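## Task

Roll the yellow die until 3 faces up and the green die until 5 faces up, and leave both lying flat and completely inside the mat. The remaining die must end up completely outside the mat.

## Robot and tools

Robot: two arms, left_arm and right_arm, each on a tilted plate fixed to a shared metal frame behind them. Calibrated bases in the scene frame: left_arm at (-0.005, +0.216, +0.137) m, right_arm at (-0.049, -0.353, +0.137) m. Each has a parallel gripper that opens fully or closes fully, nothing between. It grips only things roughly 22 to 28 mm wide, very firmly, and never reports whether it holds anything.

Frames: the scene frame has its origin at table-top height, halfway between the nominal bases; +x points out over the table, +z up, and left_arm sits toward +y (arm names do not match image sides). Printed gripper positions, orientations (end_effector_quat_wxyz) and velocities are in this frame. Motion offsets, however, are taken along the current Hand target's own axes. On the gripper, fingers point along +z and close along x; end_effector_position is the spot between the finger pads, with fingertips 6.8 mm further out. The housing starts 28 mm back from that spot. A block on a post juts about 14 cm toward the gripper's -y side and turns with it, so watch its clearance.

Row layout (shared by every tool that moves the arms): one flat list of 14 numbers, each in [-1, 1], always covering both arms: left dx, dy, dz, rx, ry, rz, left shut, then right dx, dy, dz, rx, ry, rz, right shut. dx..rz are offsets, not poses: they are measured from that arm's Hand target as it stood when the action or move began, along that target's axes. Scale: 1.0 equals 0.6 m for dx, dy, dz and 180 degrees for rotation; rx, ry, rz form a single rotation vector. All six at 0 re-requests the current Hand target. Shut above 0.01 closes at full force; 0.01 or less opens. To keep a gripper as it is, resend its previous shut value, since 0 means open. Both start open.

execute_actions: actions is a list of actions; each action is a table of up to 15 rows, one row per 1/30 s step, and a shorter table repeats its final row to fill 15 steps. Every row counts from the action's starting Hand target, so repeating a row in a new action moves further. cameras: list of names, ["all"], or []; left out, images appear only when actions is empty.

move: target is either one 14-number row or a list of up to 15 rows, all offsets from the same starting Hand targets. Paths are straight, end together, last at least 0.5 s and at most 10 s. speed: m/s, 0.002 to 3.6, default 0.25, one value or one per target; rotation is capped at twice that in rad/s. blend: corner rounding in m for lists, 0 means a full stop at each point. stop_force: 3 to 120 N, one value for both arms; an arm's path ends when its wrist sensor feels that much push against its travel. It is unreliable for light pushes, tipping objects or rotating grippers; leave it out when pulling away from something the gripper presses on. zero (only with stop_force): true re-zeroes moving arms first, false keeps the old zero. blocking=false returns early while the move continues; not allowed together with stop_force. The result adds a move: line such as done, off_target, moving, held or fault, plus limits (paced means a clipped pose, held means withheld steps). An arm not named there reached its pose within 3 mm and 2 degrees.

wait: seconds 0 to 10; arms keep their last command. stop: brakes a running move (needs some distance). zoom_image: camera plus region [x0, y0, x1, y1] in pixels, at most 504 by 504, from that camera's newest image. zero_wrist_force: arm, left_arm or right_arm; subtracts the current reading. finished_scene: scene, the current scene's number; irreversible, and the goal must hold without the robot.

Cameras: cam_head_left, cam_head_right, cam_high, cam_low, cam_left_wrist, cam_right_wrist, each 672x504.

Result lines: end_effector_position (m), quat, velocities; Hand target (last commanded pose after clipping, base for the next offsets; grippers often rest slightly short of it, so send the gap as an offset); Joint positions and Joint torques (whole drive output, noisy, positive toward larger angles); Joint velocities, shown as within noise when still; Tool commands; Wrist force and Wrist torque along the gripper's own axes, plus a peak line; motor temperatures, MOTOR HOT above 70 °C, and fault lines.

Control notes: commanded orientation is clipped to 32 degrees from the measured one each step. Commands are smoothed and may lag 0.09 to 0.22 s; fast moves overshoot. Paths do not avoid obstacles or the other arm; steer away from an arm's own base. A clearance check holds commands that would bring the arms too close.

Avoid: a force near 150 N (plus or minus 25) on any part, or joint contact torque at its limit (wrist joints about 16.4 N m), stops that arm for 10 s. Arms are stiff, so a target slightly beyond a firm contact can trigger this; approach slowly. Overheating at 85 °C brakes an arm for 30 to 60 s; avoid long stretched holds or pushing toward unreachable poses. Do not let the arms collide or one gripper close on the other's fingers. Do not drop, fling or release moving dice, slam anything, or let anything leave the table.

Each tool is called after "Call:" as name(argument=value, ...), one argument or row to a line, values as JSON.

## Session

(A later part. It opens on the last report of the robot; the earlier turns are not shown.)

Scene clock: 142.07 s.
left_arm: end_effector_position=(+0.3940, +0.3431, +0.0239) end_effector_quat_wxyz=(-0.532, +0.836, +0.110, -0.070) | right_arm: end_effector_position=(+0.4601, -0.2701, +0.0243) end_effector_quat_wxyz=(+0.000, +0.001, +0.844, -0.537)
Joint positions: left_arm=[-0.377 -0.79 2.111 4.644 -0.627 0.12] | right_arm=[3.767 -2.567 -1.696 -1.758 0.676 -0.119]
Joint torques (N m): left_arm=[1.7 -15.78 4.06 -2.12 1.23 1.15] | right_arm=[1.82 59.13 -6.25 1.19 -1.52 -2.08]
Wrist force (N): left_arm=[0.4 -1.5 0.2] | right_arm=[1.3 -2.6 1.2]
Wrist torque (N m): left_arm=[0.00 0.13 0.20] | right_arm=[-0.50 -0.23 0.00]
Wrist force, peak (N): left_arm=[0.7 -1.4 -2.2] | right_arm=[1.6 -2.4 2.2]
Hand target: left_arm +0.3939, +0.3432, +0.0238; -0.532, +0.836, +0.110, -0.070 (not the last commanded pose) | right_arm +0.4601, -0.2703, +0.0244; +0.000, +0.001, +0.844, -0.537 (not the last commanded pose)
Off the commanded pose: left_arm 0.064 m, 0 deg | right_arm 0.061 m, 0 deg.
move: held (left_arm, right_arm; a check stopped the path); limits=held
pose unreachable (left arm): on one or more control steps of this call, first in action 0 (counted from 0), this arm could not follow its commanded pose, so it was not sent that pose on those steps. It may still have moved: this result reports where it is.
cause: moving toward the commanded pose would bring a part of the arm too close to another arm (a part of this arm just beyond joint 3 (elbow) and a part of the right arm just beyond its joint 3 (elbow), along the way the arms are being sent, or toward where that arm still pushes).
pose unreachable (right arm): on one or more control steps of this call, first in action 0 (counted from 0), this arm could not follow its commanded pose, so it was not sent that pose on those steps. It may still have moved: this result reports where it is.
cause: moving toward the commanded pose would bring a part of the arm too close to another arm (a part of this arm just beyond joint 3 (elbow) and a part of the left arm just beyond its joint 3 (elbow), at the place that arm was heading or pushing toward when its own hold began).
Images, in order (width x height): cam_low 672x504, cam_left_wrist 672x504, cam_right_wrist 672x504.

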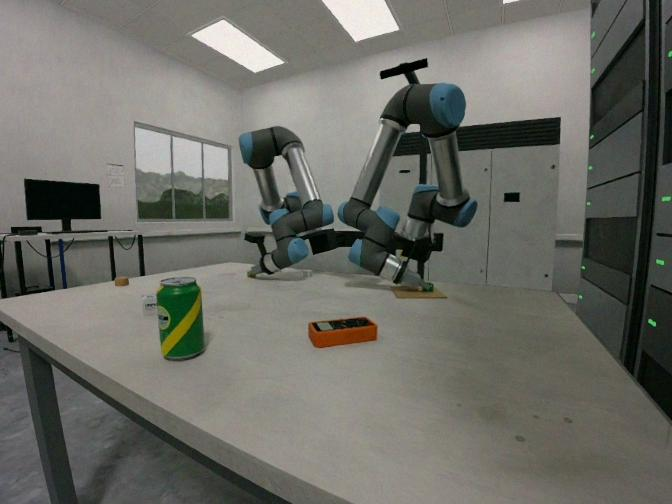

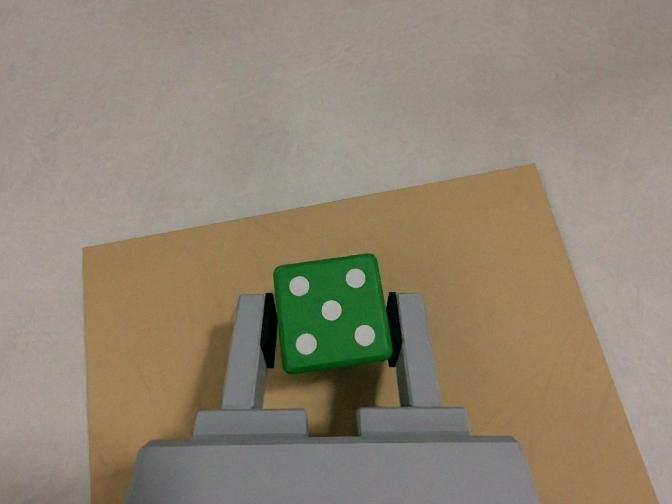

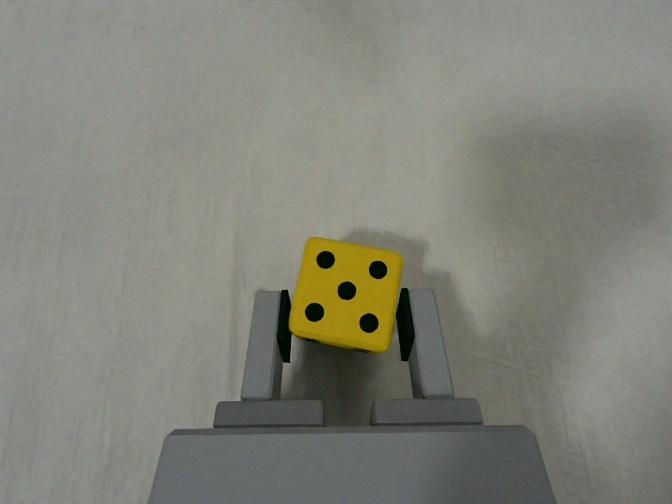

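Call:
move(
  target=[
    [0,0,0,0,0,0,0, 0,-0.1057,-0.0493,0,0,0,0],
    [0,-0.1813,-0.0845,0,0,0,0, 0.3502,-0.7807,0.3898,-0.3369,-0.1571,-0.2466,0],
  ],
  speed=[0.12, 0.35],
  blend=[0.02, 0],
  cameras=["all"],
)

Scene clock: 149.60 s.
left_arm: end_effector_position=(+0.3940, +0.3434, +0.1439) end_effector_quat_wxyz=(-0.532, +0.836, +0.110, -0.070) | right_arm: end_effector_position=(+0.2492, -0.6802, +0.3495) end_effector_quat_wxyz=(+0.001, -0.422, +0.907, +0.000)
Joint positions: left_arm=[-0.455 -1.09 2.132 4.952 -0.701 0.082] | right_arm=[2.835 -1.117 -2.17 -1.271 1.329 -2.708]
Joint torques (N m): left_arm=[-19.9 -46.2 -21.23 2.14 -1.06 -1.15] | right_arm=[-10 -6.64 36.28 0.35 2.2 -2.77]
Wrist force (N): left_arm=[0.1 -1.6 0.3] | right_arm=[0.5 0.6 0.1]
Wrist torque (N m): left_arm=[0.00 0.16 0.28] | right_arm=[0.08 -0.02 0.15]
Wrist force, peak (N): left_arm=[0.0 -2.0 0.1] | right_arm=[1.6 -2.9 1.3]
Hand target: left_arm +0.3940, +0.3434, +0.1439; -0.532, +0.836, +0.110, -0.070 | right_arm +0.2492, -0.6802, +0.3495; +0.001, -0.422, +0.907, +0.000
Off the commanded pose: left_arm 0.000 m, 0 deg | right_arm 0.000 m, 0 deg.
move: done

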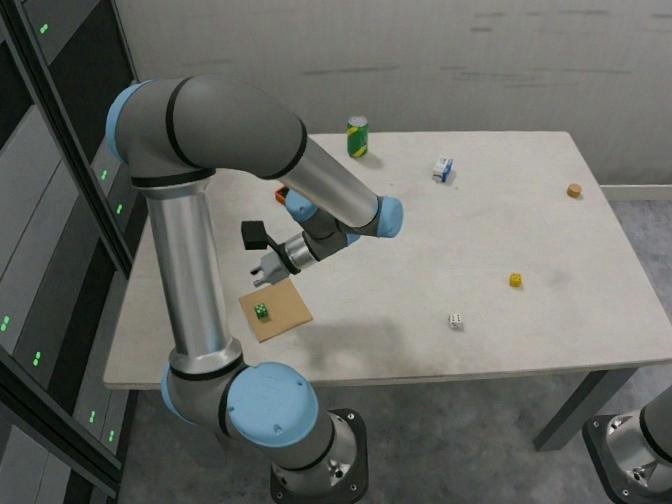

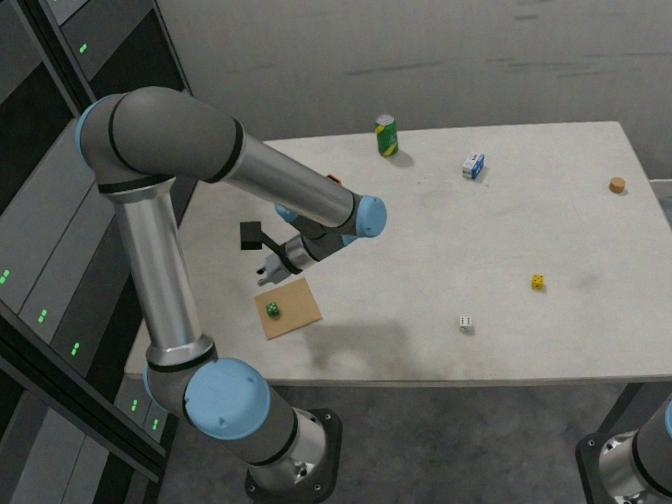

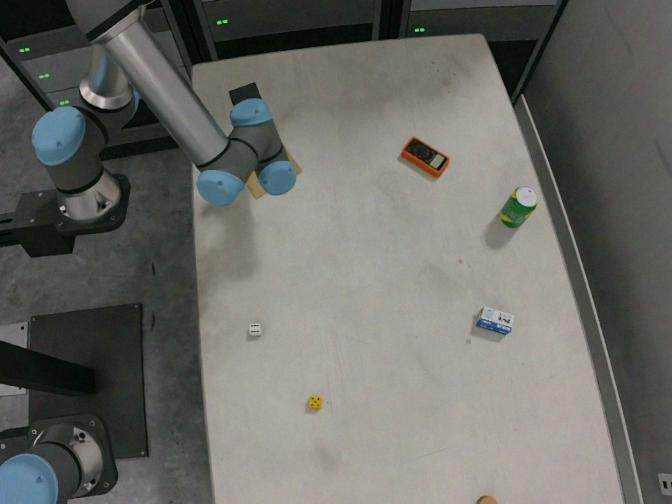

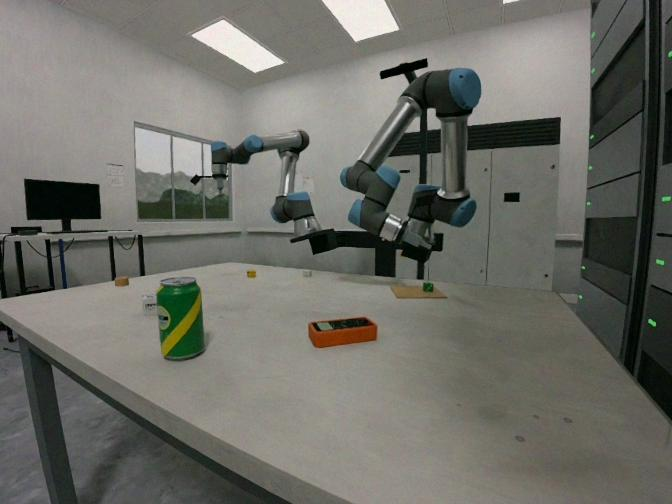

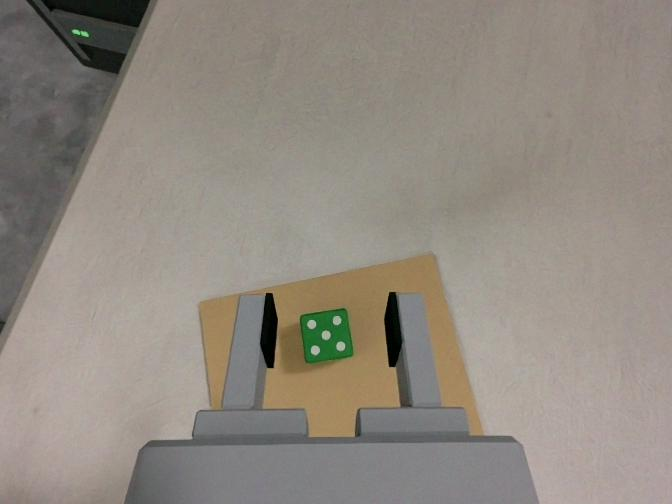

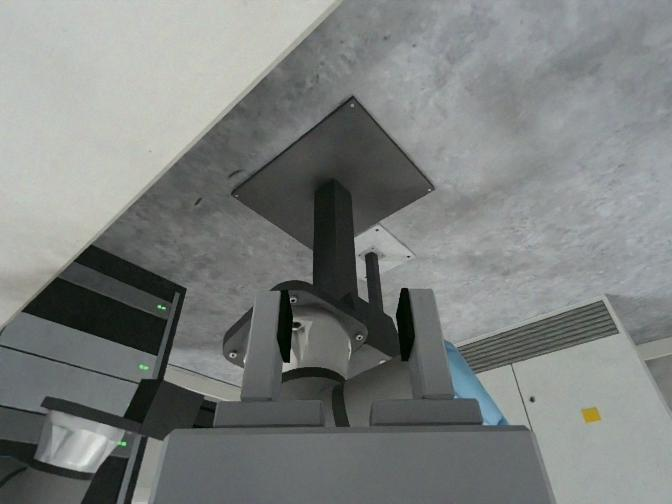

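Call:
move(
  target=[
    [-0.0200,-0.0128,-0.2730,-0.3611,0,0,0, 0,0,0,0,0,0,0],
    [-0.0709,0.1492,-0.6203,-0.3013,-0.2440,-0.3829,0, 0,0,0,0,0,0,0],
    [-0.1903,0.5000,-0.9778,-0.1285,-0.3420,-0.8258,0, 0,0,0,0,0,0,0],
  ],
  speed=0.45,
  blend=[0.05, 0.05, 0],
  cameras=["cam_left_wrist", "cam_low", "cam_high"],
)

Scene clock: 160.93 s.
left_arm: end_effector_position=(+0.4542, -0.3223, +0.1206) end_effector_quat_wxyz=(+0.014, +0.076, +0.982, +0.173) | right_arm: end_effector_position=(+0.2492, -0.6802, +0.3495) end_effector_quat_wxyz=(+0.001, -0.422, +0.907, +0.000)
Joint positions: left_arm=[-1.126 -0.439 1.186 4.498 -1.211 -2.653] | right_arm=[2.835 -1.117 -2.17 -1.272 1.329 -2.709]
Joint torques (N m): left_arm=[-11.4 -28.68 -32.52 0.54 -1.07 -1.5] | right_arm=[-11.16 -6.46 37.45 0.48 2 -2.38]
Wrist force (N): left_arm=[1.3 0.7 0.2] | right_arm=[0.6 0.5 0.3]
Wrist torque (N m): left_arm=[-0.03 -0.07 -0.02] | right_arm=[0.08 -0.03 0.15]
Wrist force, peak (N): left_arm=[1.8 -1.6 -0.8] | right_arm=[0.9 0.4 0.2]
Hand target: left_arm +0.4543, -0.3223, +0.1206; +0.014, +0.076, +0.982, +0.173 | right_arm +0.2492, -0.6802, +0.3495; +0.001, -0.422, +0.907, +0.000
Off the commanded pose: left_arm 0.000 m, 0 deg | right_arm 0.000 m, 0 deg.
move: done
Images, in order (width x height): cam_high 672x504, cam_low 672x504, cam_left_wrist 672x504.

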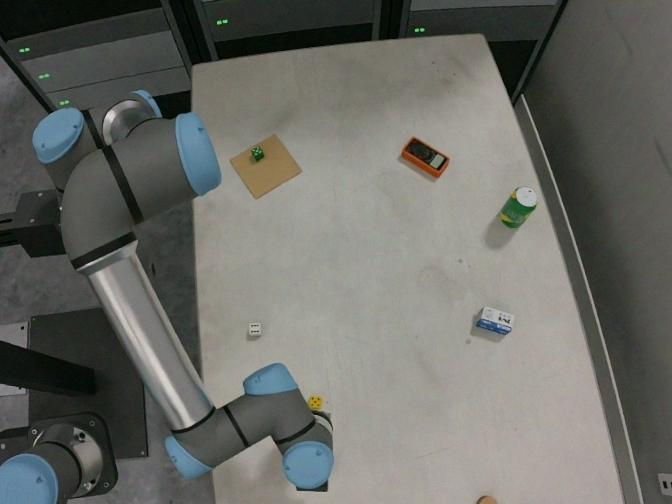

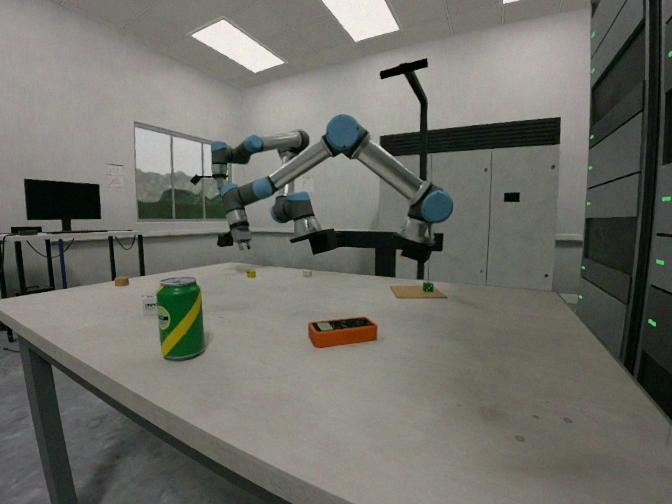

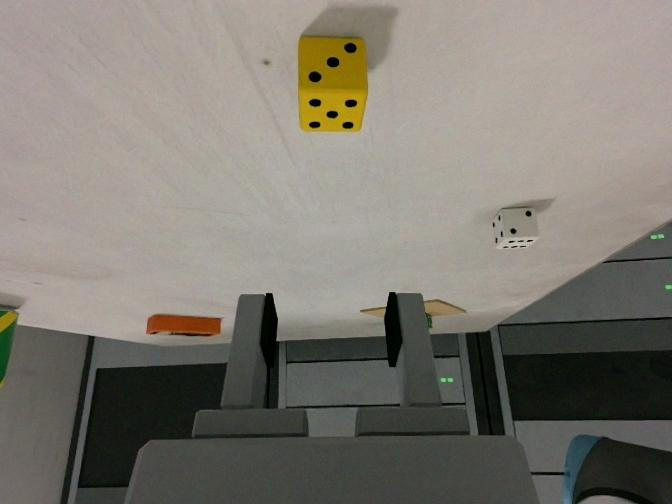

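Call:
zoom_image(
  camera="cam_left_wrist",
  region=[270, 20, 400, 150],
)

Scaled by 3.877 from the camera's 672x504 image, which has a finer 960x720 frame.

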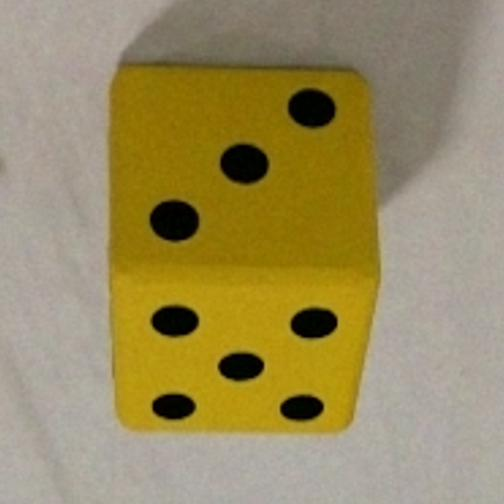

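Call:
move(
  target=[0.0017, -0.0130, 0.1043, 0, -0.0057, 0.0157, 0, 0,0,0,0,0,0,0],
  speed=0.15,
  cameras=["cam_left_wrist"],
)

Call:
zoom_image(
  camera="cam_left_wrist",
  region=[230, 140, 440, 350],
)

Scene clock: 165.27 s.
left_arm: end_effector_position=(+0.4555, -0.3083, +0.0592) end_effector_quat_wxyz=(+0.019, +0.102, +0.980, +0.172) | right_arm: end_effector_position=(+0.2492, -0.6802, +0.3495) end_effector_quat_wxyz=(+0.001, -0.422, +0.907, +0.000)
Joint positions: left_arm=[-1.106 -0.379 1.25 4.358 -1.185 -2.582] | right_arm=[2.835 -1.117 -2.17 -1.272 1.329 -2.709]
Joint torques (N m): left_arm=[-3.07 -30.57 -3.99 -4.87 1.58 1.61] | right_arm=[-10.8 -7.06 37.37 0.65 2.04 -2.28]
Wrist force (N): left_arm=[0.9 1.0 0.2] | right_arm=[0.7 0.3 0.2]
Wrist torque (N m): left_arm=[-0.01 -0.04 -0.10] | right_arm=[0.06 -0.04 0.15]
Wrist force, peak (N): left_arm=[1.3 0.7 1.3] | right_arm=[0.9 0.6 0.0]
Hand target: left_arm +0.4556, -0.3083, +0.0591; +0.019, +0.102, +0.980, +0.172 | right_arm +0.2492, -0.6802, +0.3495; +0.001, -0.422, +0.907, +0.000
Off the commanded pose: left_arm 0.000 m, 0 deg | right_arm 0.000 m, 0 deg.
move: done
Images, in order (width x height): cam_left_wrist 672x504.

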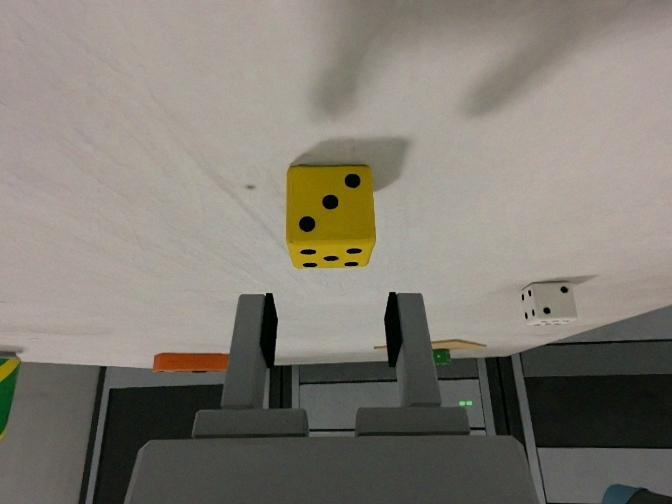

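Scaled by 2.400 from the camera's 672x504 image, which has a finer 960x720 frame.

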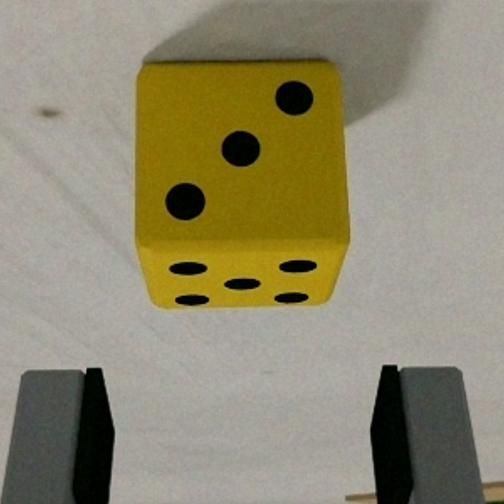

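Call:
move(
  target=[-0.0008, -0.0008, 0.0608, 0, 0, 0, 0, 0,0,0,0,0,0,0],
  speed=0.06,
  stop_force=12,
  cameras=["cam_left_wrist"],
)

Call:
zoom_image(
  camera="cam_left_wrist",
  region=[200, 220, 460, 450],
)

Scene clock: 169.20 s.
left_arm: end_effector_position=(+0.4586, -0.2966, +0.0247) end_effector_quat_wxyz=(+0.019, +0.102, +0.980, +0.172) | right_arm: end_effector_position=(+0.2492, -0.6802, +0.3495) end_effector_quat_wxyz=(+0.001, -0.422, +0.907, +0.000)
Joint positions: left_arm=[-1.086 -0.342 1.276 4.288 -1.176 -2.564] | right_arm=[2.835 -1.117 -2.17 -1.272 1.329 -2.709]
Joint torques (N m): left_arm=[-3.45 -29.09 -3.69 -4.97 1.65 1.54] | right_arm=[-11.8 -6.03 36.71 0.5 2.07 -2.28]
Wrist force (N): left_arm=[1.1 0.9 0.0] | right_arm=[0.7 0.3 0.2]
Wrist torque (N m): left_arm=[-0.02 -0.07 -0.09] | right_arm=[0.06 -0.04 0.15]
Wrist force, peak (N): left_arm=[1.3 1.1 0.1] | right_arm=[0.8 0.7 0.2]
Hand target: left_arm +0.4586, -0.2966, +0.0247; +0.019, +0.102, +0.980, +0.172 | right_arm +0.2492, -0.6802, +0.3495; +0.001, -0.422, +0.907, +0.000
Off the commanded pose: left_arm 0.000 m, 0 deg | right_arm 0.000 m, 0 deg.
move: done
Images, in order (width x height): cam_left_wrist 672x504.

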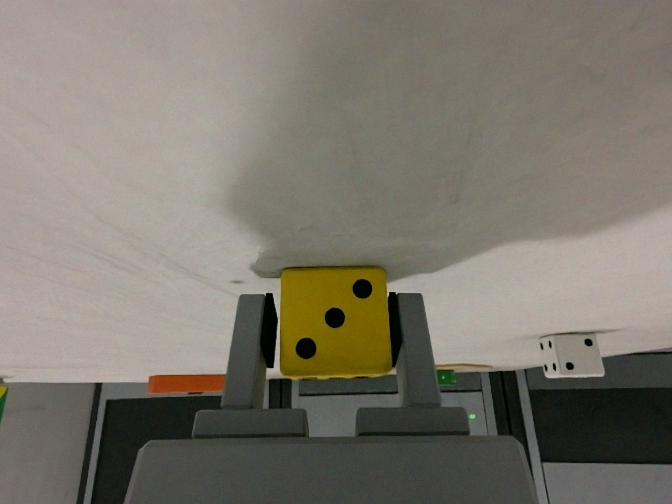

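Scaled by 1.938 from the camera's 672x504 image, which has a finer 960x720 frame.

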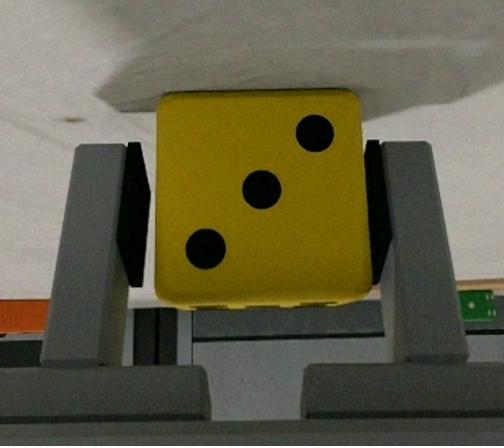

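Call:
execute_actions(
  actions=[
    [[0.0017,0.0017,0.0017,0,0,0,0,0,0,0,0,0,0,0]],
    [[0,0,0,0,0,0,1,0,0,0,0,0,0,0]],
  ],
)

Call:
move(
  target=[0, 0.057, -0.1566, 0, 0, 0, 1, 0,0,0,0,0,0,0],
  speed=0.15,
  cameras=["cam_left_wrist"],
)

Scene clock: 172.33 s.
left_arm: end_effector_position=(+0.4578, -0.2951, +0.0241) end_effector_quat_wxyz=(+0.019, +0.102, +0.980, +0.172) | right_arm: end_effector_position=(+0.2492, -0.6802, +0.3495) end_effector_quat_wxyz=(+0.001, -0.422, +0.907, +0.000)
Joint positions: left_arm=[-1.086 -0.344 1.282 4.284 -1.176 -2.563] | right_arm=[2.835 -1.117 -2.17 -1.272 1.329 -2.709]
Joint torques (N m): left_arm=[-3.99 -76.08 -3.91 -4.8 1.21 1.13] | right_arm=[-10.82 -6.61 36.77 0.55 2.05 -2.17]
Wrist force (N): left_arm=[0.8 0.9 0.2] | right_arm=[0.5 0.6 -0.1]
Wrist torque (N m): left_arm=[-0.02 -0.04 -0.08] | right_arm=[0.09 -0.02 0.15]
Wrist force, peak (N): left_arm=[1.3 0.9 0.1] | right_arm=[0.8 0.7 0.3]
Hand target: left_arm +0.4578, -0.2951, +0.0241; +0.019, +0.102, +0.980, +0.172 | right_arm +0.2492, -0.6802, +0.3495; +0.001, -0.422, +0.907, +0.000
Off the commanded pose: left_arm 0.000 m, 0 deg | right_arm 0.000 m, 0 deg.

Scene clock: 173.57 s.
left_arm: end_effector_position=(+0.4576, -0.2950, +0.1239) end_effector_quat_wxyz=(+0.019, +0.102, +0.980, +0.172) | right_arm: end_effector_position=(+0.2492, -0.6802, +0.3495) end_effector_quat_wxyz=(+0.001, -0.422, +0.907, +0.000)
Joint positions: left_arm=[-1.112 -0.495 1.285 4.442 -1.188 -2.587] | right_arm=[2.835 -1.117 -2.17 -1.272 1.329 -2.709]
Joint torques (N m): left_arm=[-24.96 -74.82 -32.21 0.64 -1.17 -1.29] | right_arm=[-10.63 -5.67 37.34 0.67 1.94 -2.24]
Wrist force (N): left_arm=[0.9 1.1 0.1] | right_arm=[0.4 0.1 0.1]
Wrist torque (N m): left_arm=[0.00 -0.05 0.00] | right_arm=[0.03 -0.01 0.16]
Wrist force, peak (N): left_arm=[0.9 0.7 1.0] | right_arm=[0.8 0.6 0.2]
Hand target: left_arm +0.4576, -0.2950, +0.1241; +0.019, +0.102, +0.980, +0.172 | right_arm +0.2492, -0.6802, +0.3495; +0.001, -0.422, +0.907, +0.000
Off the commanded pose: left_arm 0.000 m, 0 deg | right_arm 0.000 m, 0 deg.
move: done
Images, in order (width x height): cam_left_wrist 672x504.

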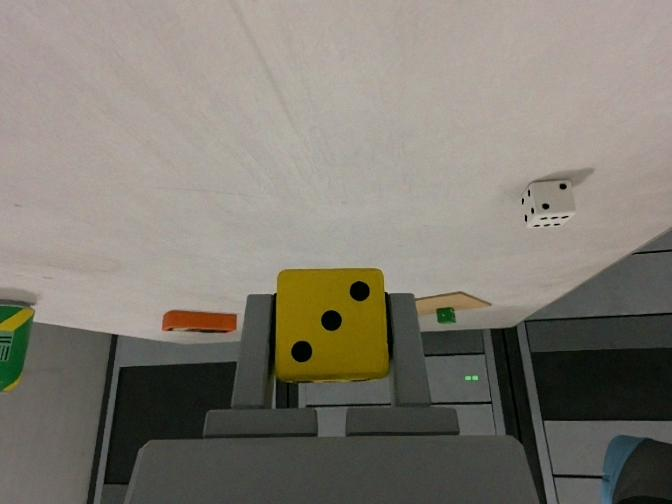

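Call:
move(
  target=[
    [0.0938,0.4008,0.0110,0.0947,-0.0726,0.4121,1, 0,0,0,0,0,0,0],
    [0.2052,0.6668,0.1077,0.0355,-0.1478,0.8381,1, 0,0,0,0,0,0,0],
    [0.2627,0.8877,0.2945,0.1426,0.3362,0.8116,1, 0,0,0,0,0,0,0],
  ],
  speed=0.45,
  blend=[0.05, 0.05, 0],
  cameras=["cam_left_wrist", "cam_low"],
)

Scene clock: 181.17 s.
left_arm: end_effector_position=(+0.4188, +0.2863, +0.1396) end_effector_quat_wxyz=(-0.532, +0.836, +0.111, -0.070) | right_arm: end_effector_position=(+0.2492, -0.6802, +0.3495) end_effector_quat_wxyz=(+0.001, -0.422, +0.907, +0.000)
Joint positions: left_arm=[-0.534 -0.995 2.021 4.991 -0.778 0.048] | right_arm=[2.835 -1.117 -2.17 -1.272 1.329 -2.709]
Joint torques (N m): left_arm=[-0.65 -12.88 -21.92 2.42 1.32 -1.16] | right_arm=[-10.84 -6.11 36.88 0.71 1.98 -2]
Wrist force (N): left_arm=[0.2 -1.4 0.3] | right_arm=[0.4 0.3 0.2]
Wrist torque (N m): left_arm=[0.00 0.15 0.28] | right_arm=[0.06 -0.01 0.16]
Wrist force, peak (N): left_arm=[0.3 -1.6 -0.2] | right_arm=[0.8 0.6 0.0]
Hand target: left_arm +0.4188, +0.2863, +0.1396; -0.532, +0.836, +0.111, -0.070 | right_arm +0.2492, -0.6802, +0.3495; +0.001, -0.422, +0.907, +0.000
Off the commanded pose: left_arm 0.000 m, 0 deg | right_arm 0.000 m, 0 deg.
move: done
Images, in order (width x height): cam_low 672x504, cam_left_wrist 672x504.

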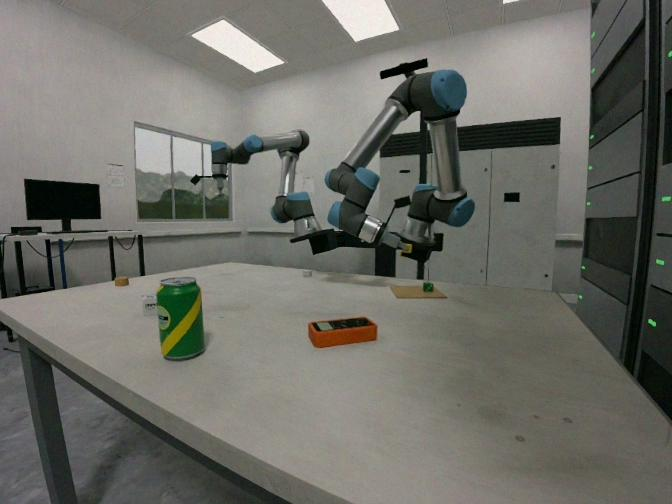

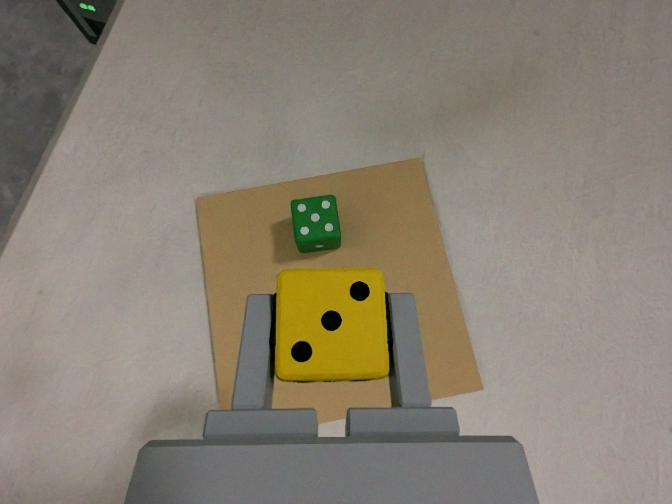

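Call:
move(
  target=[0, 0.1353, 0.0631, 0, 0, 0, 1, 0,0,0,0,0,0,0],
  speed=0.2,
)

Call:
move(
  target=[0, 0.0634, 0.0296, 0, 0, 0, 1, 0,0,0,0,0,0,0],
  speed=0.02,
  stop_force=6,
  cameras=["cam_left_wrist"],
)

Scene clock: 183.63 s.
left_arm: end_effector_position=(+0.4189, +0.2863, +0.0501) end_effector_quat_wxyz=(-0.532, +0.836, +0.111, -0.070) | right_arm: end_effector_position=(+0.2492, -0.6802, +0.3495) end_effector_quat_wxyz=(+0.001, -0.422, +0.907, +0.000)
Joint positions: left_arm=[-0.481 -0.792 2.011 4.784 -0.727 0.069] | right_arm=[2.835 -1.117 -2.17 -1.272 1.329 -2.709]
Joint torques (N m): left_arm=[-2.55 -16.81 -19.02 -2.25 1.4 1.66] | right_arm=[-10.84 -6.23 37.8 0.66 1.86 -1.94]
Wrist force (N): left_arm=[0.1 -1.3 0.2] | right_arm=[0.5 0.5 0.0]
Wrist torque (N m): left_arm=[0.01 0.16 0.20] | right_arm=[0.08 -0.02 0.15]
Wrist force, peak (N): left_arm=[-0.7 -2.6 0.4] | right_arm=[0.9 0.4 0.0]
Hand target: left_arm +0.4189, +0.2863, +0.0500; -0.532, +0.836, +0.111, -0.070 | right_arm +0.2492, -0.6802, +0.3495; +0.001, -0.422, +0.907, +0.000
Off the commanded pose: left_arm 0.000 m, 0 deg | right_arm 0.000 m, 0 deg.
move: done

Scene clock: 186.20 s.
left_arm: end_effector_position=(+0.4189, +0.2863, +0.0229) end_effector_quat_wxyz=(-0.532, +0.836, +0.111, -0.070) | right_arm: end_effector_position=(+0.2492, -0.6802, +0.3495) end_effector_quat_wxyz=(+0.001, -0.422, +0.907, +0.000)
Joint positions: left_arm=[-0.465 -0.728 1.997 4.728 -0.712 0.076] | right_arm=[2.835 -1.117 -2.17 -1.272 1.329 -2.709]
Joint torques (N m): left_arm=[-21.36 -54.91 2.46 1.07 -0.58 -0.7] | right_arm=[-10.2 -5.84 36.83 0.64 1.89 -1.94]
Wrist force (N): left_arm=[-3.0 -7.7 -1.0] | right_arm=[0.6 0.4 0.0]
Wrist torque (N m): left_arm=[0.00 0.10 0.18] | right_arm=[0.06 -0.02 0.16]
Wrist force, peak (N): left_arm=[-7.0 -30.7 -18.4] | right_arm=[0.8 0.6 0.0]
Hand target: left_arm +0.4189, +0.2863, +0.0229; -0.532, +0.836, +0.111, -0.070 (not the last commanded pose) | right_arm +0.2492, -0.6802, +0.3495; +0.001, -0.422, +0.907, +0.000
Off the commanded pose: left_arm 0.015 m, 0 deg | right_arm 0.000 m, 0 deg.
move: contact (left_arm)
Images, in order (width x height): cam_left_wrist 672x504.

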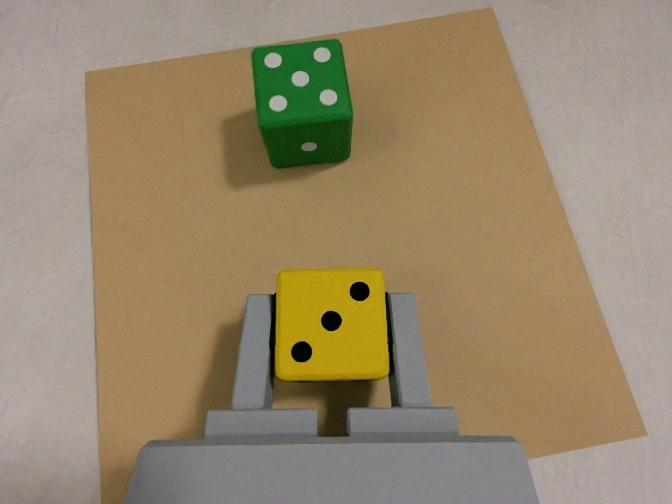

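Call:
execute_actions(
  actions=[
    [[0,0,0,0,0,0,0,0,0,0,0,0,0,0]],
  ],
)

Call:
move(
  target=[0,-0.1813,-0.0845,0,0,0,0,0,0,0,0,0,0,0],
  speed=0.12,
  cameras=["all"],
)

Scene clock: 190.47 s.
left_arm: end_effector_position=(+0.4189, +0.2863, +0.0229) end_effector_quat_wxyz=(-0.532, +0.836, +0.111, -0.070) | right_arm: end_effector_position=(+0.2492, -0.6802, +0.3495) end_effector_quat_wxyz=(+0.001, -0.422, +0.907, +0.000)
Joint positions: left_arm=[-0.465 -0.728 1.997 4.728 -0.712 0.076] | right_arm=[2.835 -1.117 -2.17 -1.272 1.329 -2.709]
Joint torques (N m): left_arm=[-20.88 -55.86 1.85 1.49 -0.37 -0.91] | right_arm=[-10.31 -6.19 37.14 0.56 1.71 -1.78]
Wrist force (N): left_arm=[0.1 -1.2 0.4] | right_arm=[0.5 0.3 0.1]
Wrist torque (N m): left_arm=[0.02 0.17 0.19] | right_arm=[0.05 -0.02 0.15]
Wrist force, peak (N): left_arm=[-3.3 -8.0 -0.9] | right_arm=[0.8 0.6 0.0]
Hand target: left_arm +0.4189, +0.2863, +0.0229; -0.532, +0.836, +0.111, -0.070 | right_arm +0.2492, -0.6802, +0.3495; +0.001, -0.422, +0.907, +0.000
Off the commanded pose: left_arm 0.000 m, 0 deg | right_arm 0.000 m, 0 deg.

Scene clock: 192.03 s.
left_arm: end_effector_position=(+0.4188, +0.2864, +0.1428) end_effector_quat_wxyz=(-0.532, +0.836, +0.111, -0.070) | right_arm: end_effector_position=(+0.2492, -0.6802, +0.3495) end_effector_quat_wxyz=(+0.001, -0.422, +0.907, +0.000)
Joint positions: left_arm=[-0.536 -1.001 2.021 4.999 -0.78 0.047] | right_arm=[2.835 -1.117 -2.17 -1.272 1.329 -2.709]
Joint torques (N m): left_arm=[-19.92 -51.63 -20.92 2.36 -1.2 -1.3] | right_arm=[-10.64 -6.23 36.09 0.82 1.9 -2.07]
Wrist force (N): left_arm=[0.0 -1.3 0.3] | right_arm=[0.4 0.3 -0.1]
Wrist torque (N m): left_arm=[0.02 0.17 0.28] | right_arm=[0.05 -0.01 0.15]
Wrist force, peak (N): left_arm=[0.1 -2.2 0.1] | right_arm=[0.7 0.6 -0.5]
Hand target: left_arm +0.4188, +0.2864, +0.1429; -0.532, +0.836, +0.111, -0.070 | right_arm +0.2492, -0.6802, +0.3495; +0.001, -0.422, +0.907, +0.000
Off the commanded pose: left_arm 0.000 m, 0 deg | right_arm 0.000 m, 0 deg.
move: done

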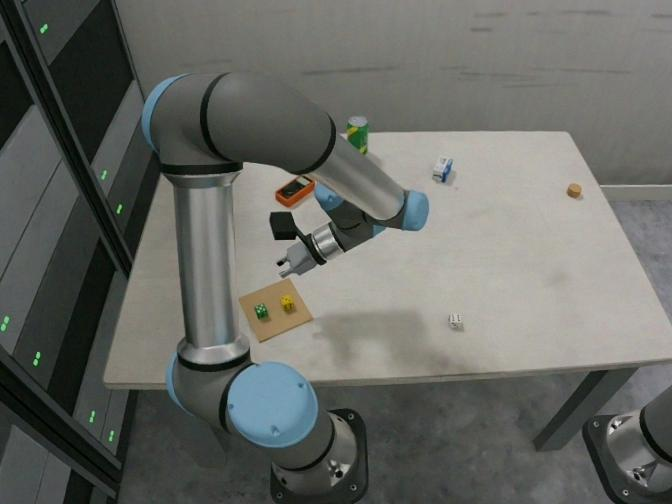

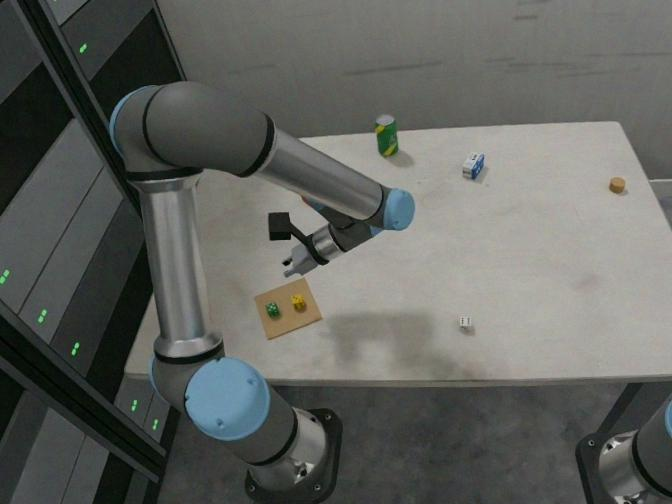

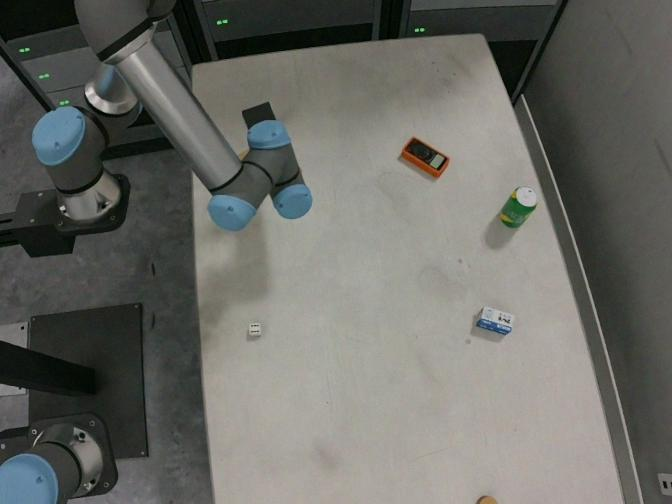

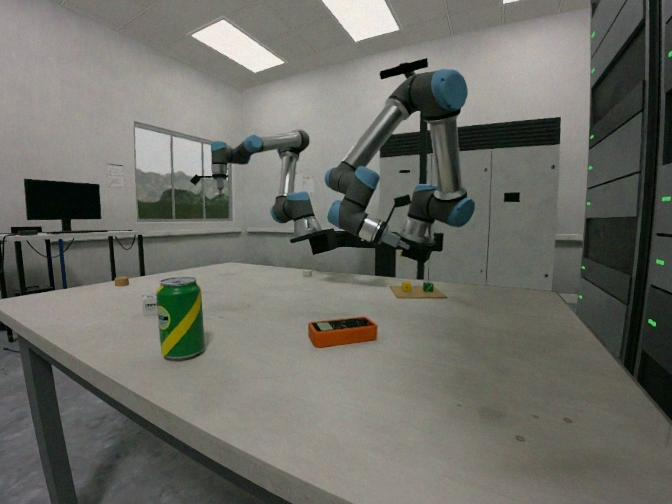

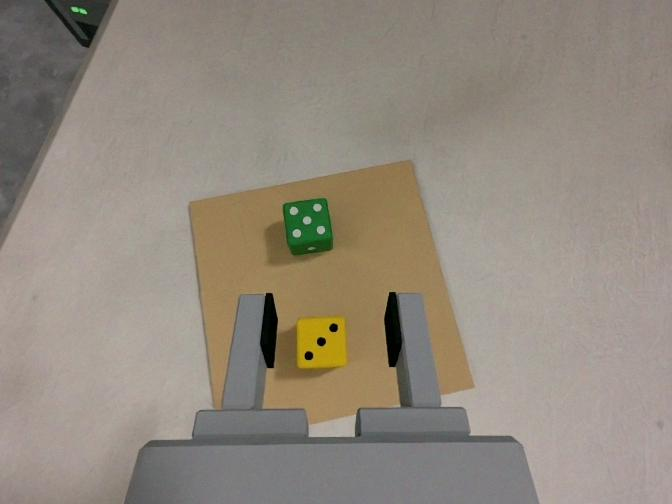

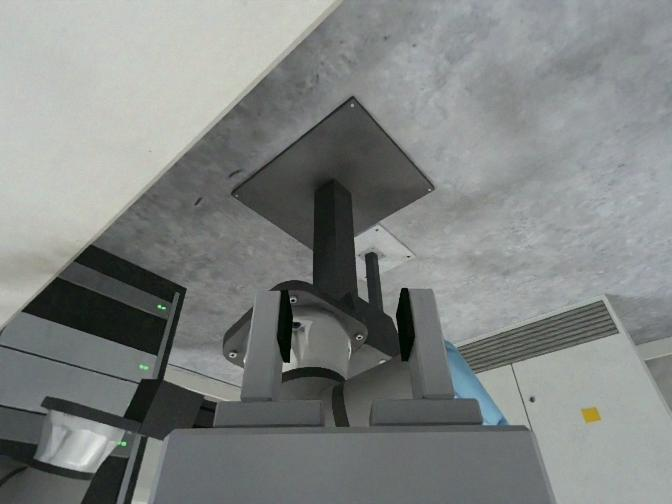

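Call:
zoom_image(
  camera="cam_left_wrist",
  region=[180, 150, 490, 430],
)

Scaled by 1.626 from the camera's 672x504 image, which has a finer 960x720 frame.

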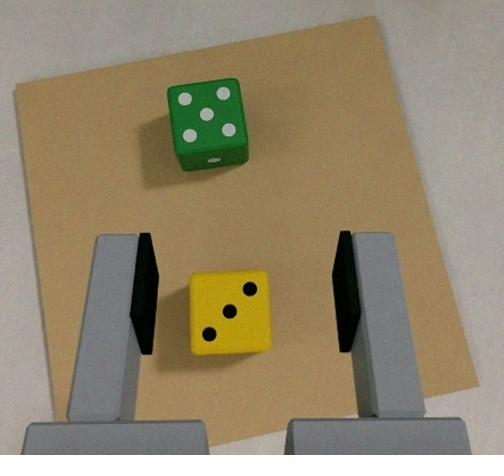

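Call:
finished_scene(
  scene=1,
)

The scene is finished: the task was done.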